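# Seat the held gear onto its shaft, meshed

## Task

The left hand already holds a gear a little above the top of a shaft. Lower it onto the shaft until it sits fully down and perpendicular to the shaft, with its teeth engaged with the two neighbouring gears. Forcing or wedging it with too much push counts as failure.

## Robot and tools

Robot: two arms. left_arm ends in a five-finger left hand, which at the start grips the gear; right_arm ends in a matching right hand. Base positions (scene frame): left_arm at (+0.001, +0.530, 0) m, right_arm at (+0.032, -0.332, 0) m, each with a tiny yaw. A post stands behind the arms and a camera stand sits between their bases.

Scene frame: origin at table-top height, halfway between the arms; +z up, +x away from the robot over the table, +y toward the left arm. Each hand has a hand point 0.15 m out from the wrist flange along the fingers and 0.05 m in front of the palm. Its +z runs along straight fingers, +y out of the palm; +x runs across the palm away from the thumb on the right hand, but toward the thumb on the left hand. Printed positions may be off by a few cm.

The row: every motion command is a row of 28 numbers, each in [-1, 1], always covering both arms in this order: left_arm dx, dy, dz, rx, ry, rz; left hand little, ring, middle, index, thumb_bend, thumb_turn, force_limit, speed; right_arm dx, dy, dz, rx, ry, rz; right hand the same eight. The six arm numbers are an offset, not a pose: a displacement from that arm's current Hand target, along scene axes, where 1.0 equals 0.6 m for dx, dy, dz and 180 degrees for rx, ry, rz (these three form one rotation vector, turning about the Hand target's position). So 0.01 is 6 mm. Zeros for all six ask nothing new of that arm. The six finger numbers are absolute targets: -1 straight/open, +1 curled/closed; thumb_turn -1 beside the palm, +1 opposite the fingers. force_limit maps -1..+1 to about 0..10 N at the fingertip (0..15 N for thumb motors); speed rises from near zero at -1 to full at +0.48 and above. The hand numbers never mean 'no change': to keep the gear grip, resend the eight left-hand numbers last sent, or, if none were sent yet, its hand_measured six values plus hand_force_limit and hand_speed. Opening the left hand releases the gear.

Tools:
- execute_actions(actions, cameras): actions is a list of actions; each action is a table of up to 15 rows, one per 1/30 s step (a short table repeats its last row up to 15 steps). Every row in an action is measured from the Hand target at that action's start, not from the row before; a new action starts from the updated Hand target, so a repeated offset moves further. cameras is a list of names, ["all"], or []; images come by default only for an empty actions list.
- move(target, speed, blend, stop_force, zero, blocking, cameras): straight-line motion of each hand point. target is one 28-number row or a list of up to 15 rows, all offsets from the same starting Hand targets. speed in m/s, 0.002 to 3.6 (default 0.25), one value or one per target. blend in m for corner rounding in a list. stop_force in N, 3 to 120, ends an arm's path when the wrist sensor feels that much push against the motion; zero (default true) re-zeroes before the move. blocking=false returns early (not allowed with stop_force). The result adds a 'move:' line: done, off_target, moving, held or fault, plus limits such as paced (pose clipped) or held (steps withheld).
- wait(seconds, cameras): 0 to 3600 s, sends nothing new.
- stop(cameras): brakes a running move.
- zoom_image(camera, region): region [x0, y0, x1, y1] in pixels, at most 504 by 504, on the latest image of that camera.
- show_instructions(): shows the reference pages.
- zero_wrist_force(arm): arm is left_arm or right_arm; tares the wrist sensor and the stop_force baseline.
- finished_scene(scene): ends the scene; scene is 1 or omitted.

Cameras (896x504 each): cam_high, cam_low, cam_left_wrist, cam_right_wrist.

Results: end_effector_position (m), end_effector_quat_wxyz, velocities, Hand target (the last commanded pose; next offsets count from it), joint positions and torques, Wrist force and Wrist torque along the hand's own axes (plus the peak since last shown), hand_measured, hand_stopped_by (moving, target, force, stalled, fault) and hand_load_n (positive means pushed open; a drop to about 0 means the grip was lost). The hand point often settles short of Hand target; resend the missing distance as an offset if needed.

Cautions: the arms are stiff, so commanding even slightly past a firm contact (gear bottoming on shaft or teeth clashing) can trigger a fault stop; an outside force near 150 N or excessive joint torque stops the arm for 10 s. For seating, go slowly (a few mm/s) with a small stop_force and small steps, adjusting position or a slight rotation about the shaft axis if teeth collide. Orientation commands are clipped to 32 degrees from the current orientation. Keep the gear gripped until seated; never drop it even a few mm or let anything leave the table. Keep the arms apart; contact between them can end the scene. Avoid holding the arm stretched or pushing long, which heats motors. To relieve a push, command the target back beyond the hand point.

Each tool is called by a JSON object that holds its "method" and its "body", one argument or row to a line.

Reference images:

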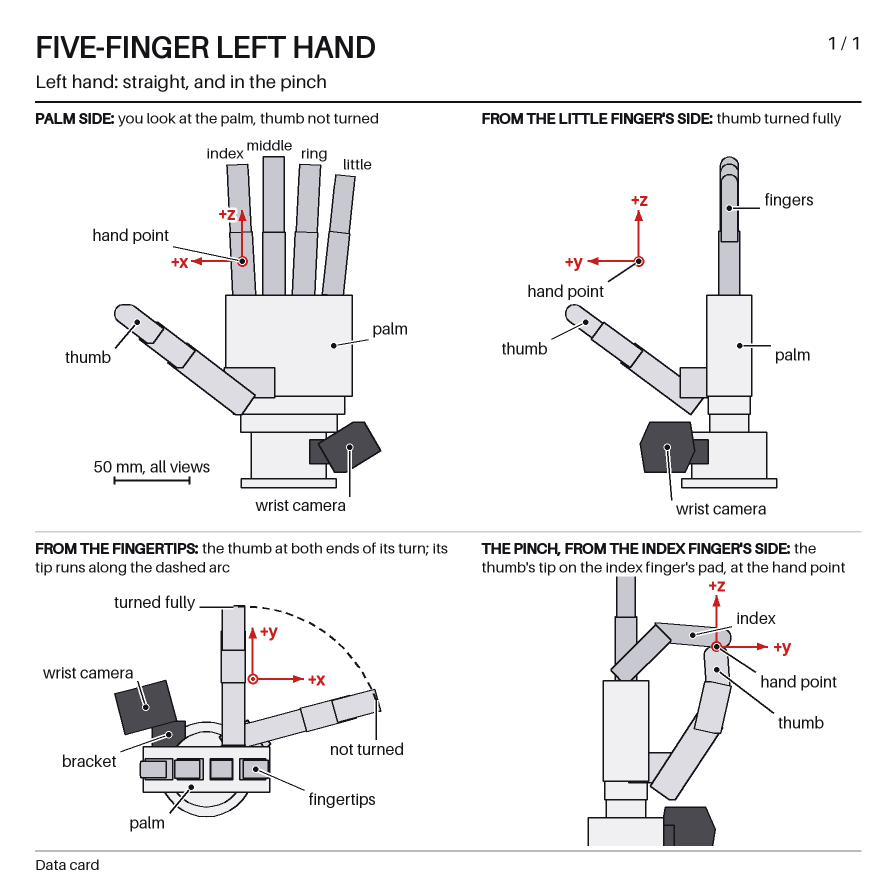

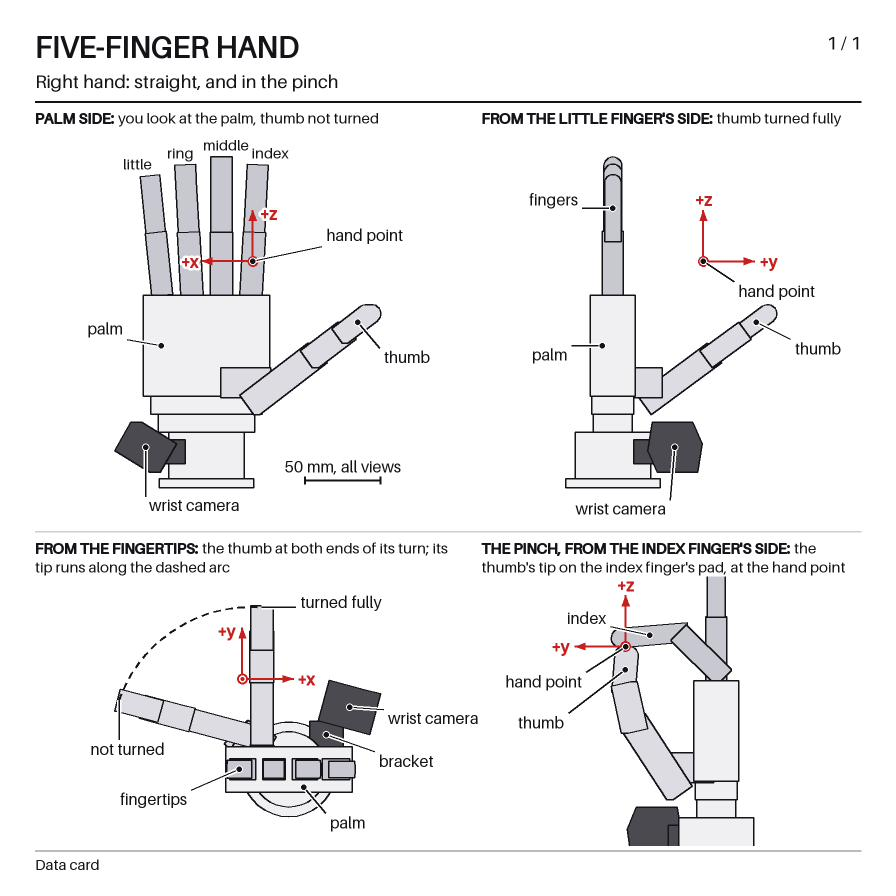

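## Session

{"method": "execute_actions", "body": {
  "actions": []
}}

Scene clock: 0.00 s.
left_arm: end_effector_position=(+0.4402, +0.4066, +0.1634) hand_measured=(+1.000, +1.000, -0.030, -0.022, -0.032, +0.922) hand_load_n=(+0.0, +0.0, +10.5, +11.5, +2.5, +0.0) hand_stopped_by=(target, target, force, target, target, target) hand_force_limit=1.00 hand_speed=-0.90 end_effector_quat_wxyz=(-0.584, +0.804, -0.088, +0.072) | right_arm: end_effector_position=(+0.3044, -0.2151, +0.2092) hand_measured=(-1.000, -1.000, -1.000, -1.000, -1.000, -1.000) hand_load_n=(+0.0, +0.0, +0.0, +0.0, +0.0, +0.0) hand_stopped_by=(target, target, target, target, target, target) hand_force_limit=0.00 hand_speed=-0.80 end_effector_quat_wxyz=(+0.000, +0.010, +1.000, +0.000)
Joint positions: left_arm=[2.648 -1.731 -2.027 -1.582 2.752 -2.249] | right_arm=[-0.316 -1.723 2.042 1.252 1.571 -1.887]
Joint velocities: within noise
Joint torques (N m): no reading
Motor temperatures (°C): left_arm=[36 35 34 33 33 39] | right_arm=[34 37 29 35 43 37]
Wrist force (N): no reading
Wrist torque (N m): no reading
Wrist force, peak (N): no reading
Hand target: left_arm +0.4402, +0.4066, +0.1634; -0.584, +0.804, -0.088, +0.072 | right_arm +0.3044, -0.2151, +0.2092; +0.000, +0.010, +1.000, +0.000

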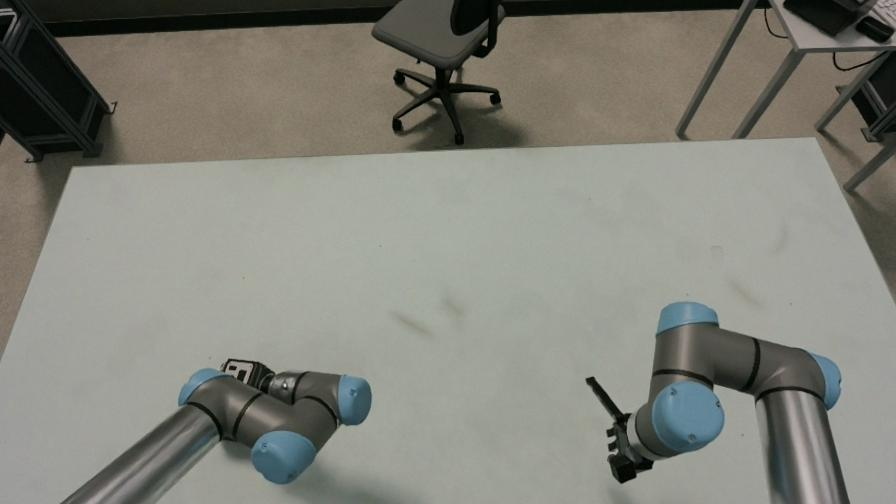

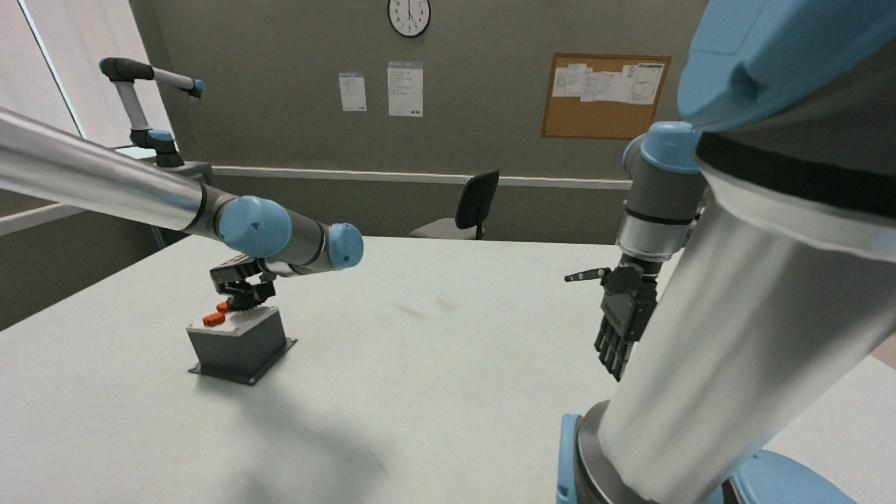

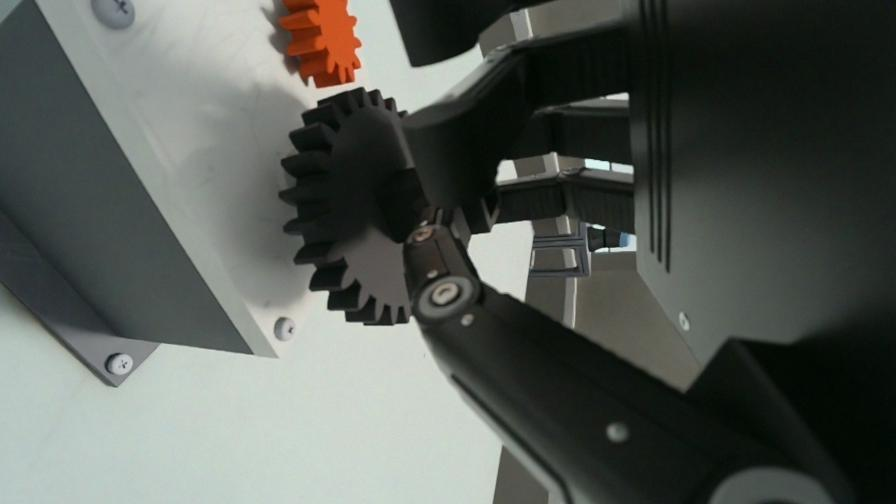

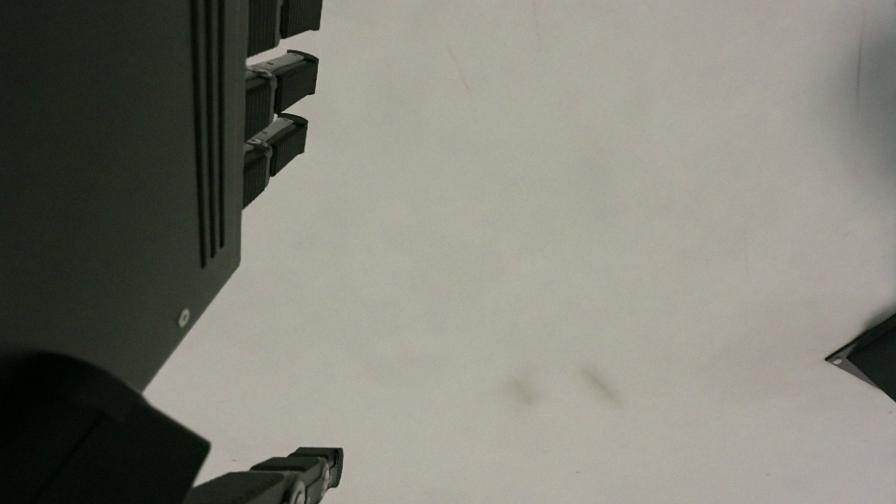

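{"method": "zoom_image", "body": {
  "camera": "cam_left_wrist",
  "region": [200, 0, 600, 360]
}}

{"method": "zoom_image", "body": {
  "camera": "cam_low",
  "region": [170, 220, 370, 400]
}}

{"method": "zoom_image", "body": {
  "camera": "cam_high",
  "region": [160, 330, 400, 504]
}}

Scaled by 1.260 from the camera's image (finer frame: 1280x720).

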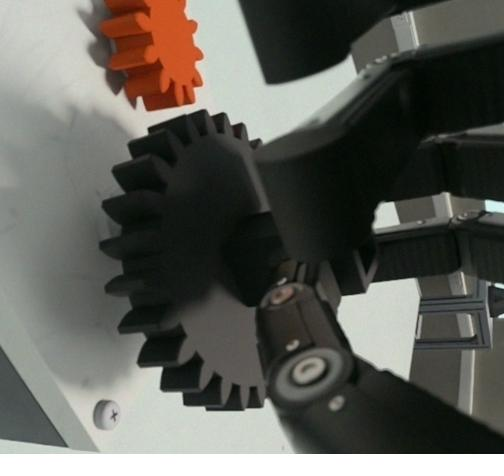

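Scaled by 2.520 from the camera's image (finer frame: 1280x720).

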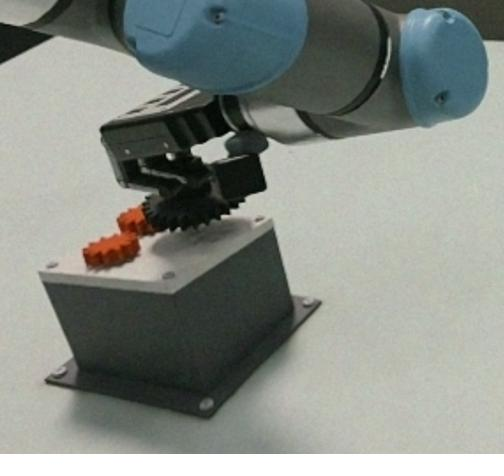

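Scaled by 2.100 from the camera's image (finer frame: 1280x720).

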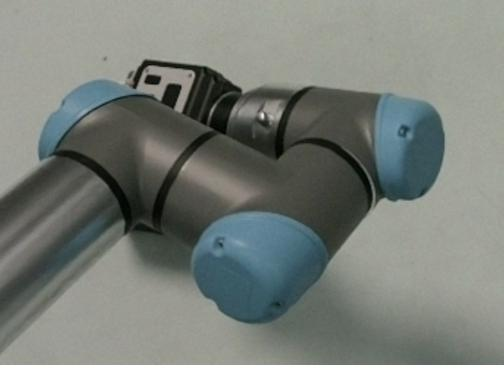

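{"method": "move", "body": {
  "target": [0,0,0.075,0,0,0,1,1,-0.030,-0.022,-0.032,0.922,1.0,-0.9,0,0,0,0,0,0,-1,-1,-1,-1,-1,-1,0,-0.8],
  "speed": 0.05,
  "cameras": ["cam_left_wrist","cam_low"]
}}

Scene clock: 53.77 s.
left_arm: end_effector_position=(+0.4402, +0.4067, +0.2083) hand_measured=(+1.000, +1.000, -0.030, -0.022, -0.032, +0.922) hand_load_n=(+0.0, +0.0, +10.5, +12.0, +3.0, +0.0) hand_stopped_by=(target, target, force, fault, target, target) hand_force_limit=1.00 hand_speed=-0.90 end_effector_quat_wxyz=(-0.584, +0.804, -0.088, +0.072) | right_arm: end_effector_position=(+0.3044, -0.2151, +0.2092) hand_measured=(-1.000, -1.000, -1.000, -1.000, -1.000, -1.000) hand_load_n=(+0.0, +0.0, +0.0, +0.0, +0.0, +0.0) hand_stopped_by=(target, target, target, target, target, target) hand_force_limit=0.00 hand_speed=-0.80 end_effector_quat_wxyz=(+0.000, +0.010, +1.000, +0.000)
Joint positions: left_arm=[2.648 -1.67 -1.964 -1.706 2.752 -2.249] | right_arm=[-0.316 -1.723 2.042 1.252 1.571 -1.887]
Joint torques (N m): left_arm=[-9.06 34.65 31.06 -1.41 -0.89 -1.63] | right_arm=[0.91 -10.36 -18.4 2.33 -0.14 0.13]
Wrist force (N): left_arm=[0.1 -0.1 -0.2] | right_arm=[0.0 0.1 0.1]
Wrist torque (N m): left_arm=[-0.02 -0.03 0.14] | right_arm=[0.00 0.00 0.01]
Wrist force, peak (N): left_arm=[0.3 0.7 0.0] | right_arm=[-0.2 0.1 0.5]
Hand target: left_arm +0.4402, +0.4066, +0.2084; -0.584, +0.804, -0.088, +0.072 | right_arm +0.3044, -0.2151, +0.2092; +0.000, +0.010, +1.000, +0.000
Off the commanded pose: left_arm 0.000 m, 0 deg | right_arm 0.000 m, 0 deg.
move: done
cam_left_wrist: T_world_to_cam=[[0.32554, 0.21996, 0.91959, -0.4263], [0.65598, -0.75297, -0.05212, 0.02949], [0.68096, 0.6202, -0.38941, -0.35023]] pos_world=[0.35793, 0.33318, 0.25718]
Images, in order (width x height): cam_low 896x504, cam_left_wrist 896x504.

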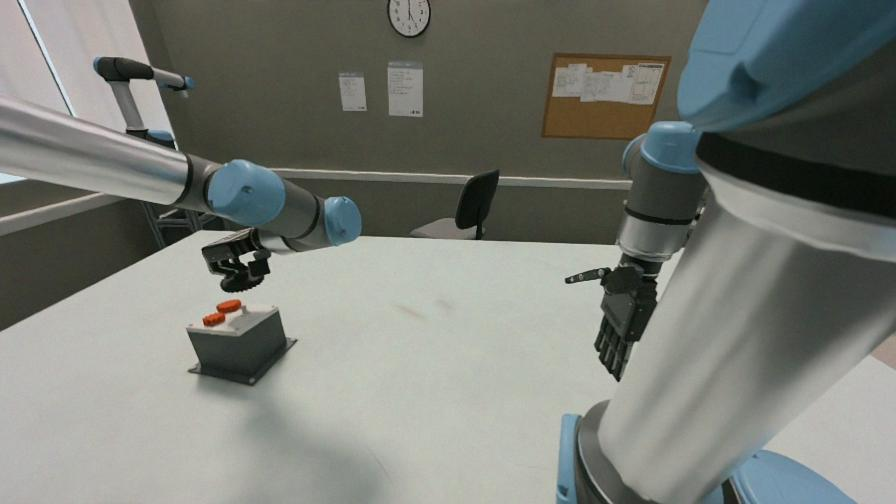

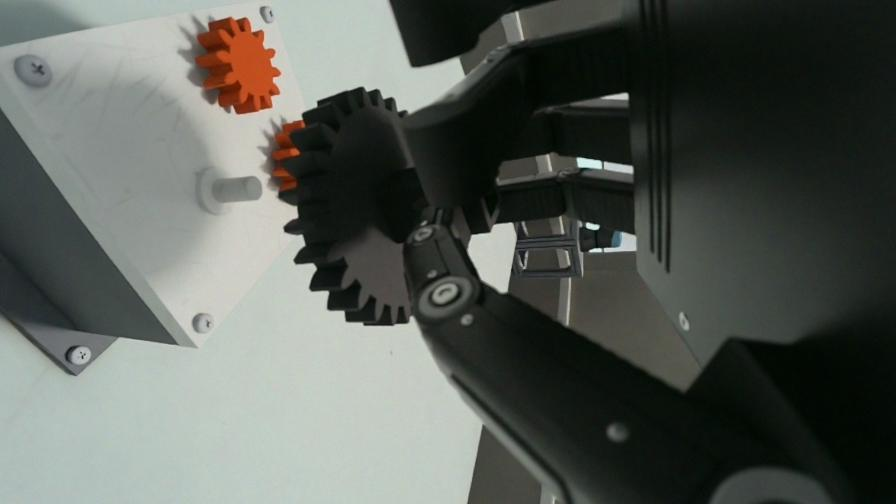

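{"method": "zoom_image", "body": {
  "camera": "cam_left_wrist",
  "region": [160, 60, 440, 340]
}}

{"method": "zoom_image", "body": {
  "camera": "cam_low",
  "region": [180, 220, 300, 340]
}}

{"method": "zoom_image", "body": {
  "camera": "cam_left_wrist",
  "region": [0, 0, 300, 400]
}}

Scaled by 1.800 from the camera's image (finer frame: 1280x720).

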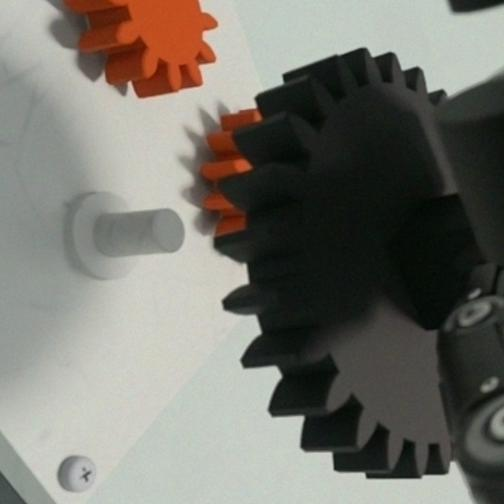

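Scaled by 4.200 from the camera's image (finer frame: 1280x720).

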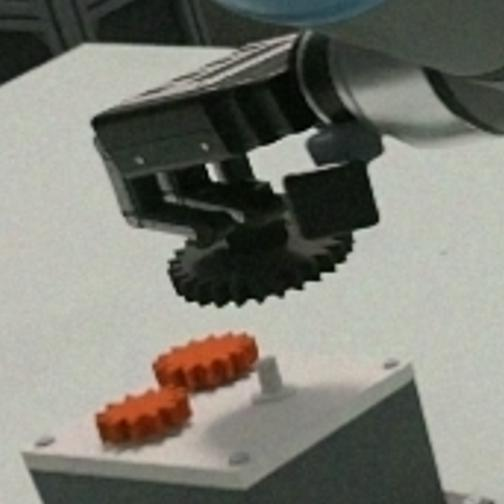

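Scaled by 1.260 from the camera's image (finer frame: 1280x720).

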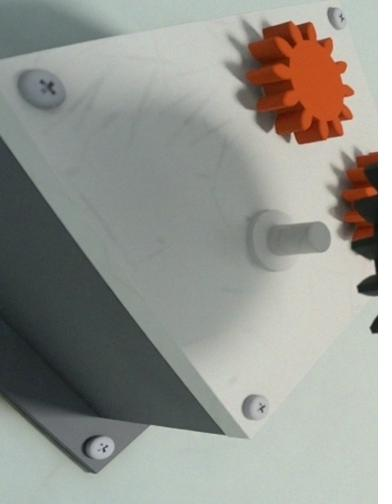

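{"method": "move", "body": {
  "target": [0,0,0.075,0,0,0,1,1,-0.030,-0.022,-0.032,0.922,1.0,-0.9,0,0,0,0,0,0,-1,-1,-1,-1,-1,-1,0,-0.8],
  "speed": 0.05,
  "cameras": ["cam_left_wrist","cam_low"]
}}

{"method": "zoom_image", "body": {
  "camera": "cam_left_wrist",
  "region": [0, 0, 280, 280]
}}

{"method": "zoom_image", "body": {
  "camera": "cam_left_wrist",
  "region": [260, 60, 480, 340]
}}

{"method": "zoom_image", "body": {
  "camera": "cam_low",
  "region": [180, 200, 300, 320]
}}

Scene clock: 114.00 s.
left_arm: end_effector_position=(+0.4402, +0.4067, +0.2533) hand_measured=(+1.000, +1.000, -0.030, -0.022, -0.032, +0.922) hand_load_n=(+0.0, +0.0, +10.0, +11.5, +3.0, +0.0) hand_stopped_by=(target, target, force, fault, target, target) hand_force_limit=1.00 hand_speed=-0.90 end_effector_quat_wxyz=(-0.584, +0.804, -0.088, +0.072) | right_arm: end_effector_position=(+0.3044, -0.2151, +0.2092) hand_measured=(-1.000, -1.000, -1.000, -1.000, -1.000, -1.000) hand_load_n=(+0.0, +0.0, +0.0, +0.0, +0.0, +0.0) hand_stopped_by=(target, target, target, target, target, target) hand_force_limit=0.00 hand_speed=-0.80 end_effector_quat_wxyz=(+0.000, +0.010, +1.000, +0.000)
Joint positions: left_arm=[2.648 -1.623 -1.889 -1.828 2.752 -2.249] | right_arm=[-0.316 -1.723 2.042 1.252 1.571 -1.887]
Joint torques (N m): left_arm=[-8.82 32.74 32.9 -1.57 -0.66 -1.5] | right_arm=[-0.01 -9.51 -19.39 2.45 -0.11 0.11]
Wrist force (N): left_arm=[0.1 0.1 0.3] | right_arm=[-0.1 -0.2 0.0]
Wrist torque (N m): left_arm=[-0.02 -0.01 0.13] | right_arm=[-0.03 0.02 -0.01]
Wrist force, peak (N): left_arm=[0.3 -0.5 0.1] | right_arm=[0.1 0.0 0.5]
Hand target: left_arm +0.4402, +0.4066, +0.2534; -0.584, +0.804, -0.088, +0.072 | right_arm +0.3044, -0.2151, +0.2092; +0.000, +0.010, +1.000, +0.000
Off the commanded pose: left_arm 0.000 m, 0 deg | right_arm 0.000 m, 0 deg.
move: done
cam_left_wrist: T_world_to_cam=[[0.32554, 0.21996, 0.91959, -0.46769], [0.65598, -0.75297, -0.05212, 0.03183], [0.68096, 0.6202, -0.38941, -0.3327]] pos_world=[0.35793, 0.33318, 0.30218]
Images, in order (width x height): cam_low 896x504, cam_left_wrist 896x504.

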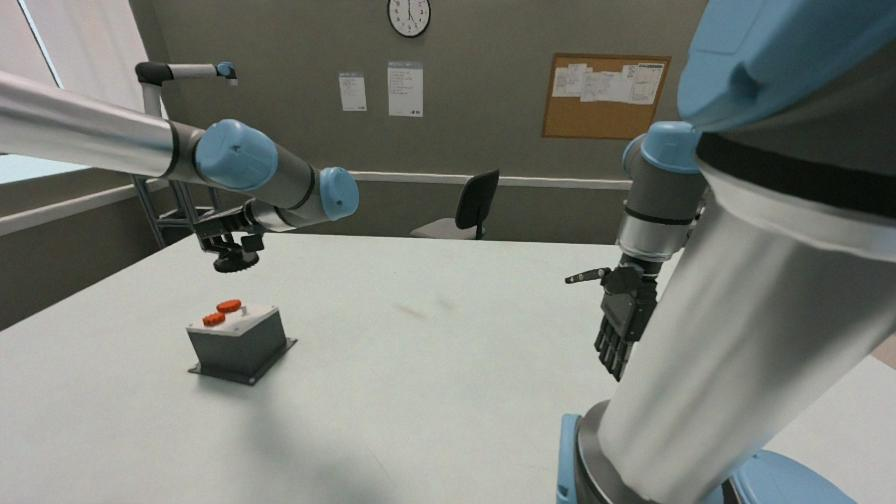

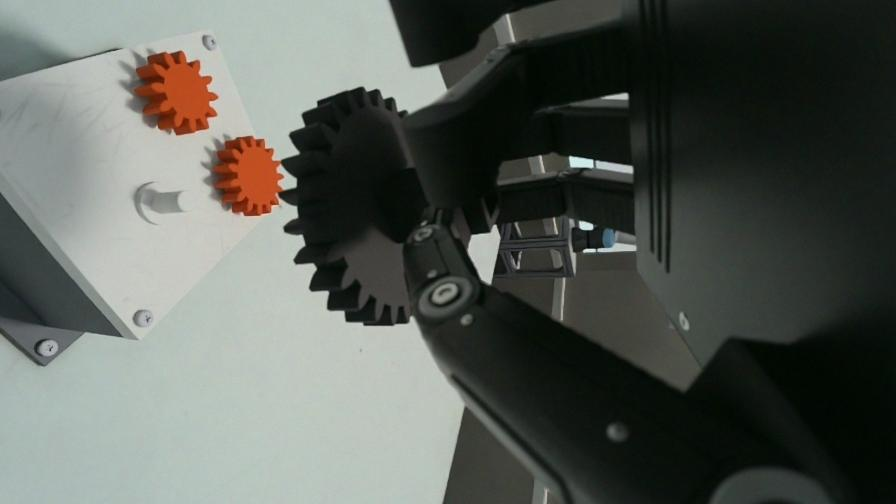

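Scaled by 1.800 from the camera's image (finer frame: 1280x720).

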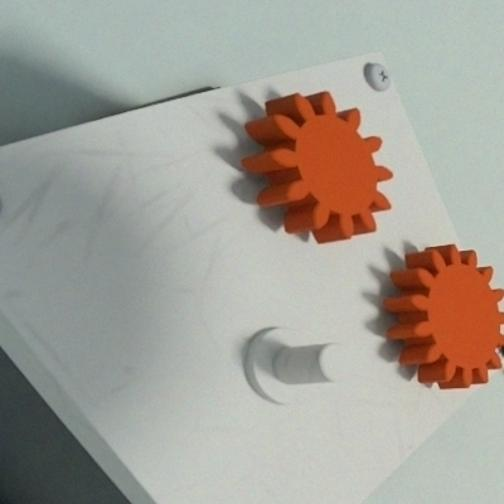

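Scaled by 1.800 from the camera's image (finer frame: 1280x720).

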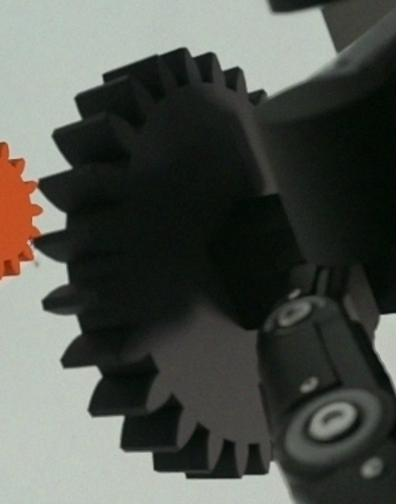

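Scaled by 4.200 from the camera's image (finer frame: 1280x720).

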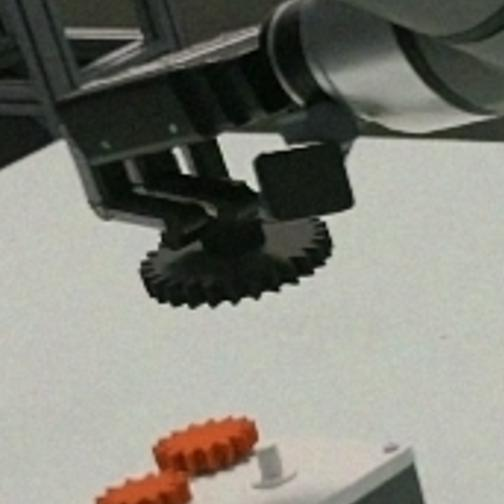

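{"method": "zoom_image", "body": {
  "camera": "cam_left_wrist",
  "region": [270, 70, 430, 210]
}}

{"method": "zoom_image", "body": {
  "camera": "cam_left_wrist",
  "region": [270, 200, 430, 340]
}}

Scaled by 3.150 from the camera's image (finer frame: 1280x720).

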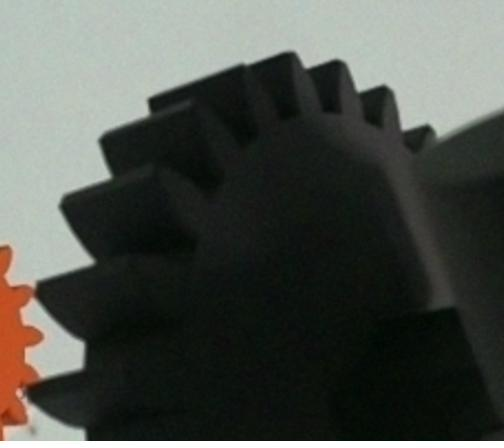

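Scaled by 3.150 from the camera's image (finer frame: 1280x720).

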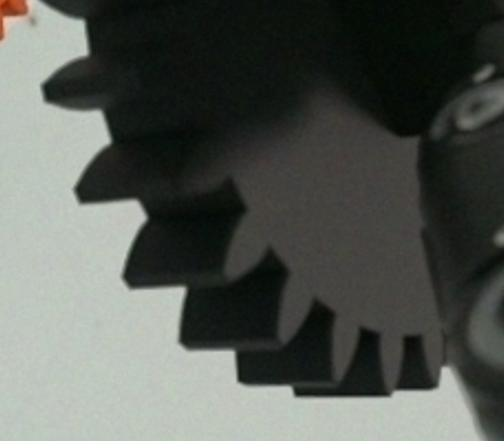

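{"method": "zoom_image", "body": {
  "camera": "cam_low",
  "region": [206, 236, 266, 286]
}}

{"method": "zoom_image", "body": {
  "camera": "cam_low",
  "region": [196, 290, 256, 340]
}}

Scaled by 8.400 from the camera's image (finer frame: 1280x720).

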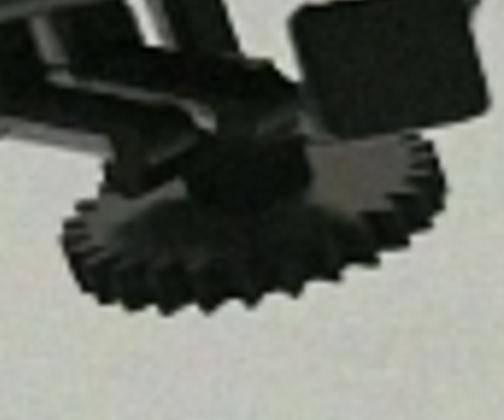

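Scaled by 8.400 from the camera's image (finer frame: 1280x720).

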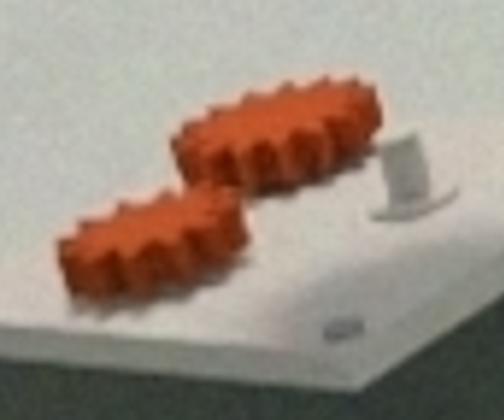

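{"method": "zoom_image", "body": {
  "camera": "cam_left_wrist",
  "region": [120, 20, 220, 120]
}}

{"method": "zoom_image", "body": {
  "camera": "cam_left_wrist",
  "region": [200, 120, 300, 220]
}}

{"method": "zoom_image", "body": {
  "camera": "cam_left_wrist",
  "region": [120, 160, 200, 240]
}}

{"method": "move", "body": {
  "target": [0,0,-0.075,0,0,0,1,1,-0.030,-0.022,-0.032,0.922,1.0,-0.9,0,0,0,0,0,0,-1,-1,-1,-1,-1,-1,0,-0.8],
  "speed": 0.05,
  "cameras": ["cam_left_wrist","cam_low"]
}}

{"method": "zoom_image", "body": {
  "camera": "cam_left_wrist",
  "region": [190, 10, 290, 110]
}}

{"method": "zoom_image", "body": {
  "camera": "cam_left_wrist",
  "region": [190, 145, 270, 225]
}}

{"method": "zoom_image", "body": {
  "camera": "cam_low",
  "region": [206, 260, 266, 310]
}}

Scaled by 5.040 from the camera's image (finer frame: 1280x720).

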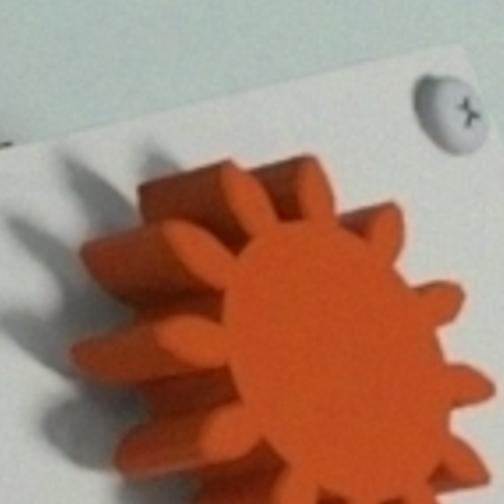

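Scaled by 5.040 from the camera's image (finer frame: 1280x720).

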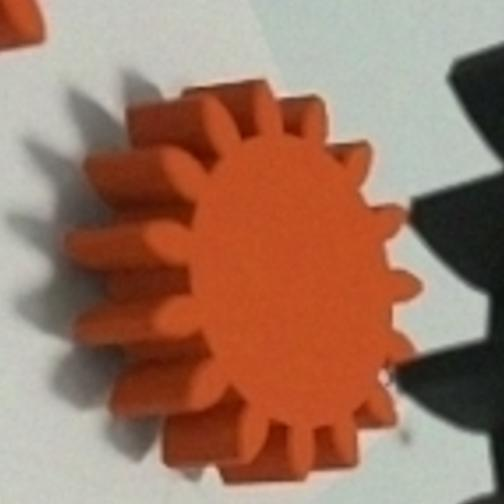

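Scaled by 6.300 from the camera's image (finer frame: 1280x720).

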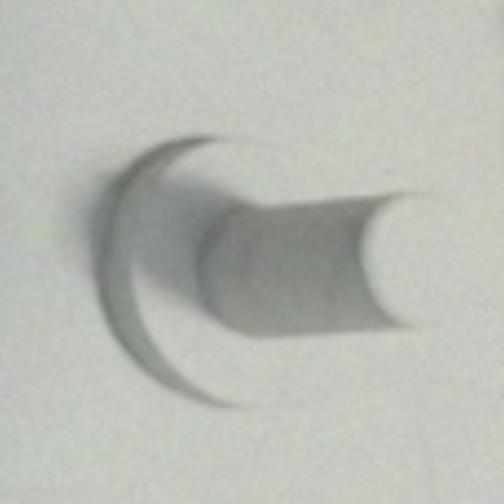

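Scene clock: 328.60 s.
left_arm: end_effector_position=(+0.4402, +0.4066, +0.2085) hand_measured=(+1.000, +1.000, -0.030, -0.022, -0.032, +0.922) hand_load_n=(+0.0, +0.0, +10.0, +11.5, +3.0, +0.0) hand_stopped_by=(target, target, force, fault, target, target) hand_force_limit=1.00 hand_speed=-0.90 end_effector_quat_wxyz=(-0.584, +0.804, -0.088, +0.072) | right_arm: end_effector_position=(+0.3044, -0.2151, +0.2092) hand_measured=(-1.000, -1.000, -1.000, -1.000, -1.000, -1.000) hand_load_n=(+0.0, +0.0, +0.0, +0.0, +0.0, +0.0) hand_stopped_by=(target, target, target, target, target, target) hand_force_limit=0.00 hand_speed=-0.80 end_effector_quat_wxyz=(+0.000, +0.010, +1.000, +0.000)
Joint positions: left_arm=[2.648 -1.67 -1.963 -1.707 2.752 -2.249] | right_arm=[-0.316 -1.723 2.042 1.252 1.571 -1.887]
Joint torques (N m): left_arm=[6.04 16.62 5.67 4.16 2.94 1.98] | right_arm=[0.43 -10.61 -18.95 2.26 -0.26 0.16]
Wrist force (N): left_arm=[-0.1 -0.2 -0.1] | right_arm=[0.1 -0.1 0.5]
Wrist torque (N m): left_arm=[-0.04 0.00 0.01] | right_arm=[-0.05 -0.02 0.00]
Wrist force, peak (N): left_arm=[0.4 -0.5 -0.1] | right_arm=[0.1 0.0 0.8]
Hand target: left_arm +0.4402, +0.4066, +0.2084; -0.584, +0.804, -0.088, +0.072 | right_arm +0.3044, -0.2151, +0.2092; +0.000, +0.010, +1.000, +0.000
Off the commanded pose: left_arm 0.000 m, 0 deg | right_arm 0.000 m, 0 deg.
move: done
cam_left_wrist: T_world_to_cam=[[0.3256, 0.22002, 0.91955, -0.4265], [0.65598, -0.75298, -0.05211, 0.02942], [0.68094, 0.62018, -0.3895, -0.35005]] pos_world=[0.35793, 0.33308, 0.25738]
Images, in order (width x height): cam_low 896x504, cam_left_wrist 896x504.

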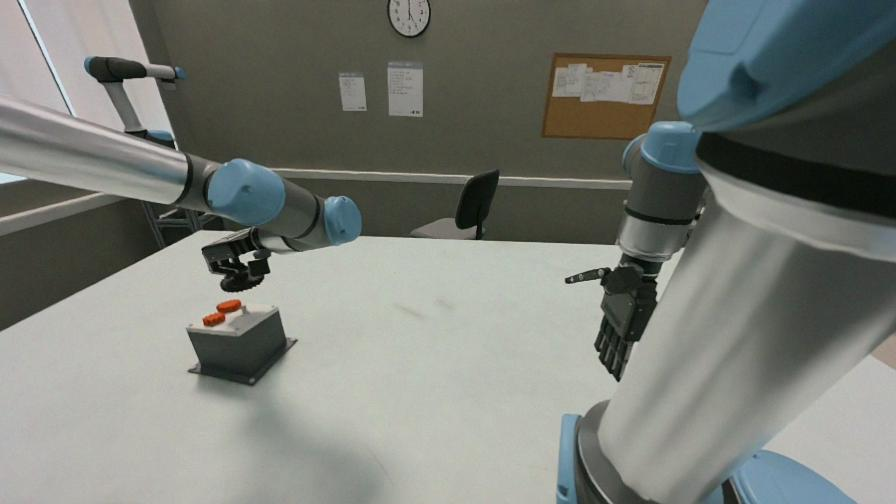

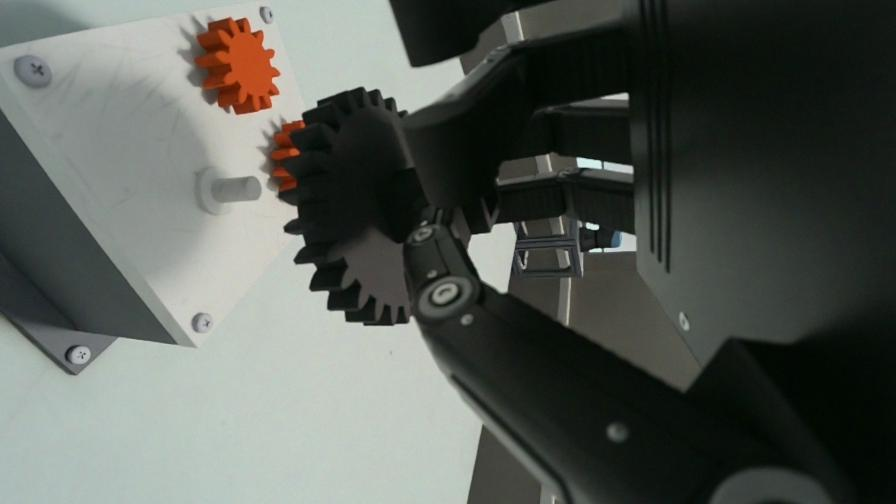

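Scaled by 5.040 from the camera's image (finer frame: 1280x720).

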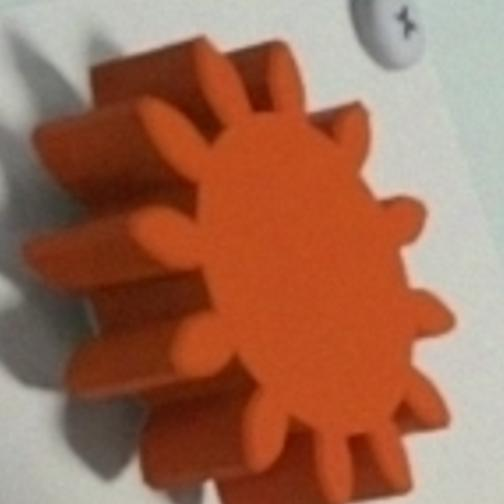

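Scaled by 6.300 from the camera's image (finer frame: 1280x720).

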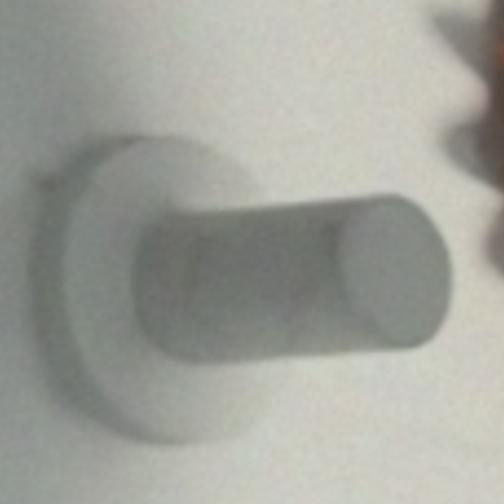

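Scaled by 8.400 from the camera's image (finer frame: 1280x720).

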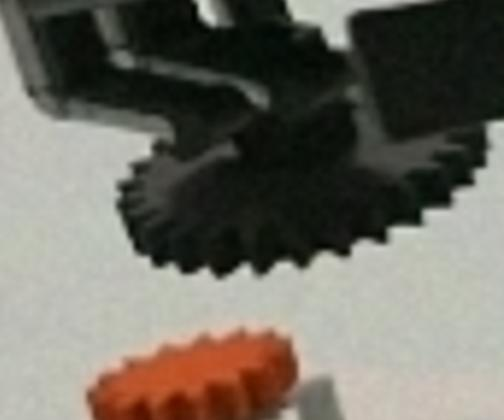

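{"method": "zoom_image", "body": {
  "camera": "cam_left_wrist",
  "region": [275, 80, 365, 170]
}}

{"method": "zoom_image", "body": {
  "camera": "cam_left_wrist",
  "region": [275, 150, 365, 240]
}}

{"method": "zoom_image", "body": {
  "camera": "cam_left_wrist",
  "region": [275, 240, 365, 330]
}}

{"method": "zoom_image", "body": {
  "camera": "cam_left_wrist",
  "region": [335, 75, 425, 165]
}}

{"method": "zoom_image", "body": {
  "camera": "cam_left_wrist",
  "region": [335, 240, 425, 330]
}}

{"method": "zoom_image", "body": {
  "camera": "cam_left_wrist",
  "region": [360, 130, 460, 260]
}}

Scaled by 5.600 from the camera's image (finer frame: 1280x720).

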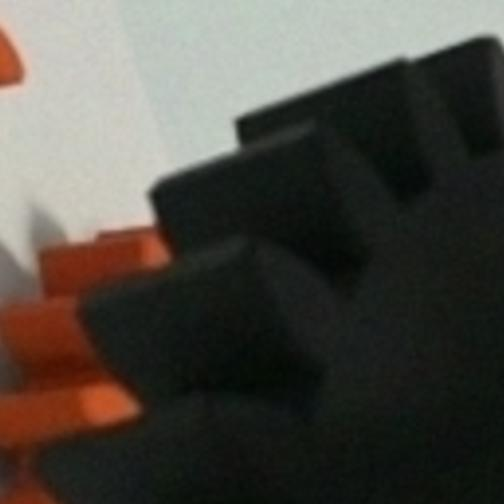

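Scaled by 5.600 from the camera's image (finer frame: 1280x720).

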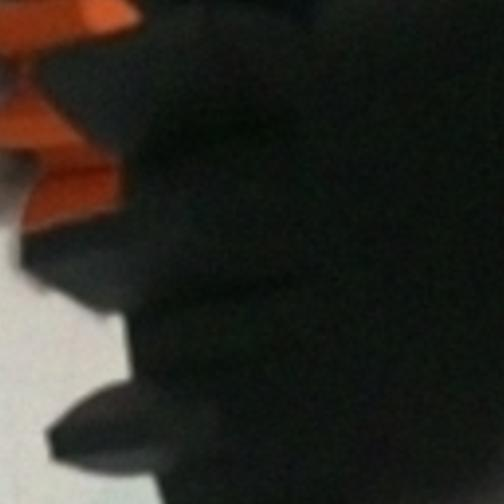

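Scaled by 5.600 from the camera's image (finer frame: 1280x720).

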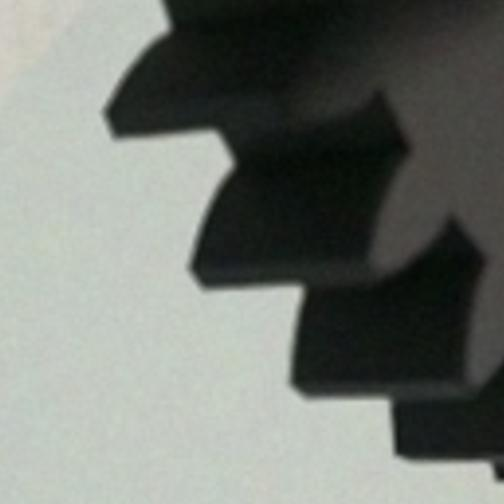

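Scaled by 5.600 from the camera's image (finer frame: 1280x720).

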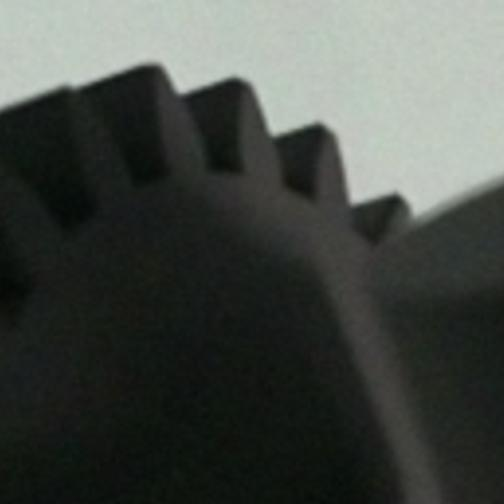

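Scaled by 5.600 from the camera's image (finer frame: 1280x720).

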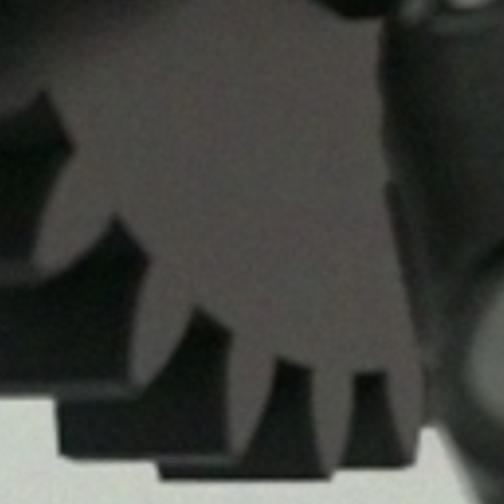

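Scaled by 3.877 from the camera's image (finer frame: 1280x720).

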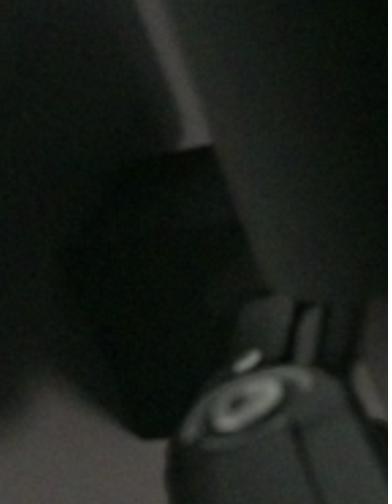

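{"method": "zoom_image", "body": {
  "camera": "cam_low",
  "region": [216, 268, 268, 300]
}}

{"method": "zoom_image", "body": {
  "camera": "cam_low",
  "region": [200, 295, 252, 327]
}}

Scaled by 9.692 from the camera's image (finer frame: 1280x720).

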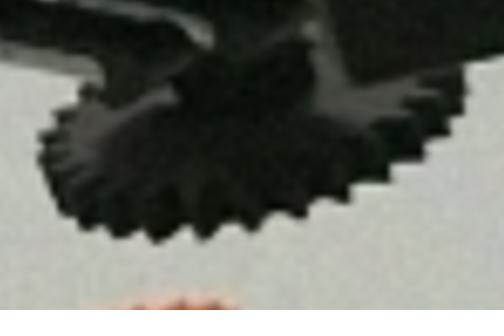

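Scaled by 9.692 from the camera's image (finer frame: 1280x720).

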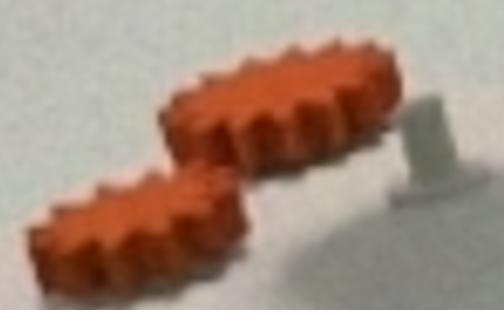

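{"method": "move", "body": {
  "target": [0,0,0,-0.0103,0.0650,-0.0014,1,1,-0.030,-0.022,-0.032,0.922,1.0,-0.9,0,0,0,0,0,0,-1,-1,-1,-1,-1,-1,0,-0.8],
  "speed": 0.06,
  "cameras": ["cam_left_wrist","cam_low","cam_high"]
}}

{"method": "zoom_image", "body": {
  "camera": "cam_low",
  "region": [206, 260, 266, 310]
}}

{"method": "zoom_image", "body": {
  "camera": "cam_left_wrist",
  "region": [160, 60, 440, 340]
}}

Scene clock: 750.17 s.
left_arm: end_effector_position=(+0.4402, +0.4066, +0.2084) hand_measured=(+1.000, +1.000, -0.030, -0.022, -0.032, +0.922) hand_load_n=(+0.0, +0.0, +10.5, +12.0, +3.0, +0.0) hand_stopped_by=(target, target, force, fault, target, target) hand_force_limit=1.00 hand_speed=-0.90 end_effector_quat_wxyz=(-0.559, +0.816, -0.148, -0.008) | right_arm: end_effector_position=(+0.3044, -0.2151, +0.2092) hand_measured=(-1.000, -1.000, -1.000, -1.000, -1.000, -1.000) hand_load_n=(+0.0, +0.0, +0.0, +0.0, +0.0, +0.0) hand_stopped_by=(target, target, target, target, target, target) hand_force_limit=0.00 hand_speed=-0.80 end_effector_quat_wxyz=(+0.000, +0.010, +1.000, +0.000)
Joint positions: left_arm=[2.683 -1.688 -1.897 -1.706 2.677 -2.009] | right_arm=[-0.316 -1.723 2.042 1.252 1.571 -1.887]
Joint torques (N m): left_arm=[11.53 18.32 32.4 -0.58 -1.59 1.78] | right_arm=[-0.03 -10.62 -19.48 2.49 -0.16 0.07]
Wrist force (N): left_arm=[0.5 -0.2 0.3] | right_arm=[0.2 0.0 0.8]
Wrist torque (N m): left_arm=[-0.07 -0.09 0.04] | right_arm=[-0.06 -0.03 0.02]
Wrist force, peak (N): left_arm=[0.8 -0.5 0.5] | right_arm=[0.5 -0.2 0.9]
Hand target: left_arm +0.4402, +0.4066, +0.2084; -0.559, +0.816, -0.148, -0.008 | right_arm +0.3044, -0.2151, +0.2092; +0.000, +0.010, +1.000, +0.000
Off the commanded pose: left_arm 0.000 m, 0 deg | right_arm 0.000 m, 0 deg.
move: done
cam_left_wrist: T_world_to_cam=[[0.50523, 0.24643, 0.82705, -0.49697], [0.63105, -0.75922, -0.15927, 0.06537], [0.58866, 0.60238, -0.53909, -0.27111]] pos_world=[0.36942, 0.33541, 0.27528]
Images, in order (width x height): cam_high 896x504, cam_low 896x504, cam_left_wrist 896x504.

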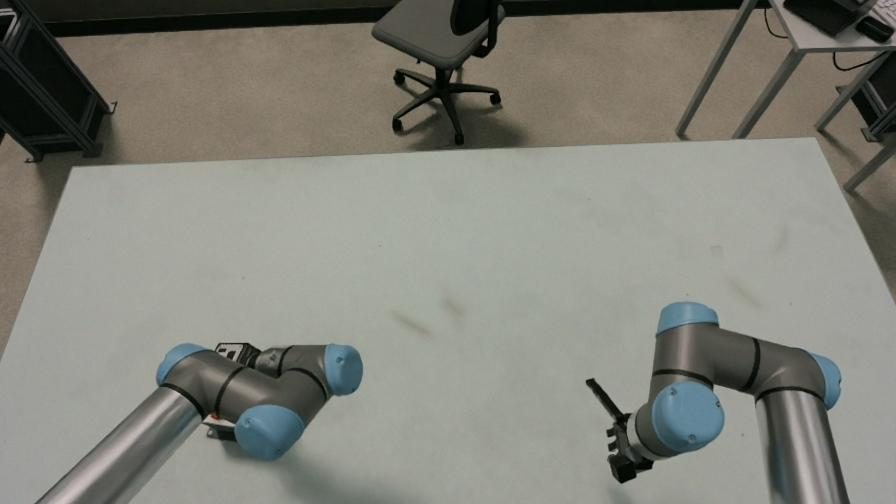

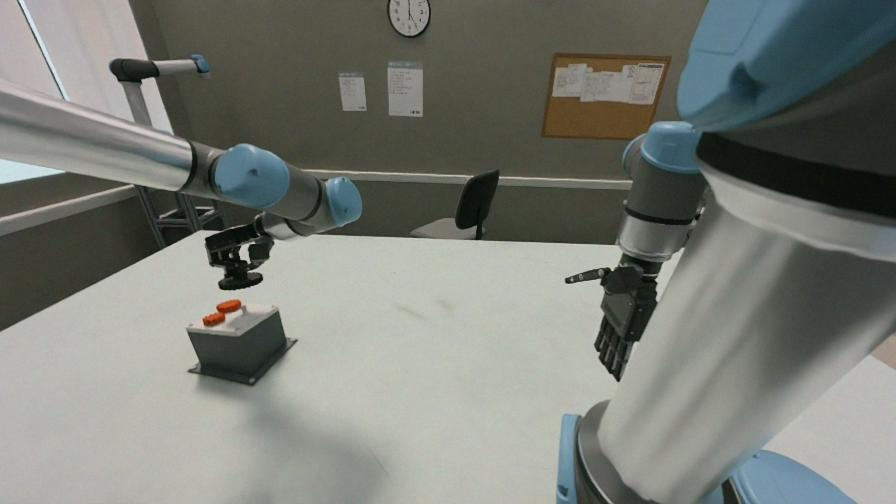

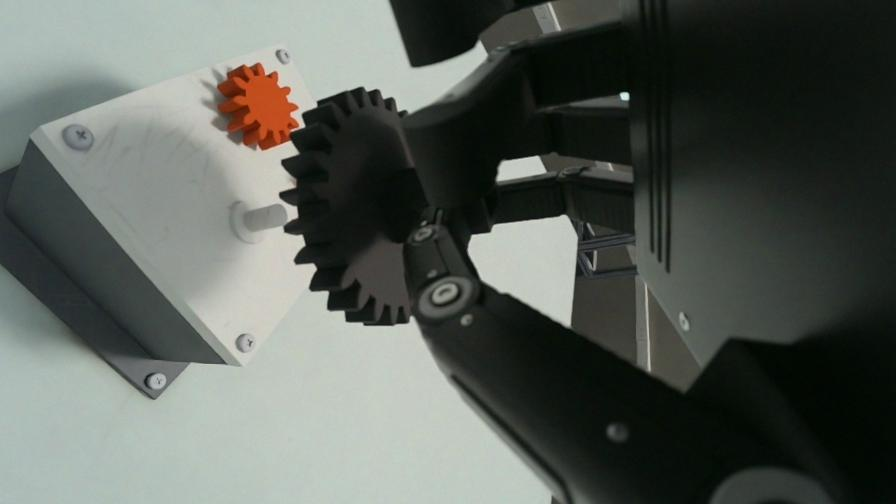

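Scaled by 8.400 from the camera's image (finer frame: 1280x720).

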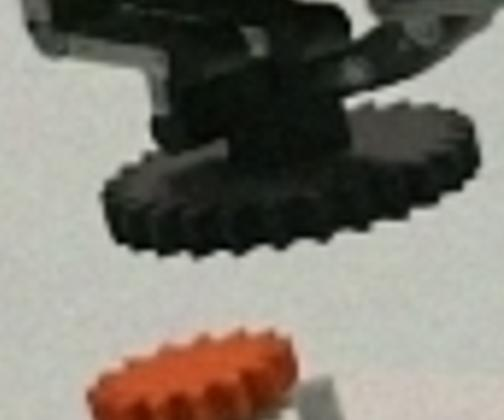

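Scaled by 1.800 from the camera's image (finer frame: 1280x720).

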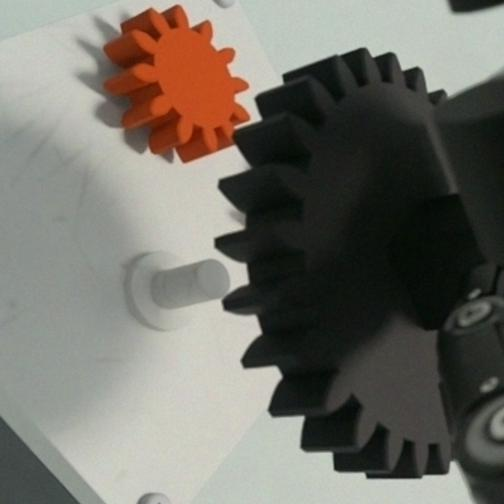

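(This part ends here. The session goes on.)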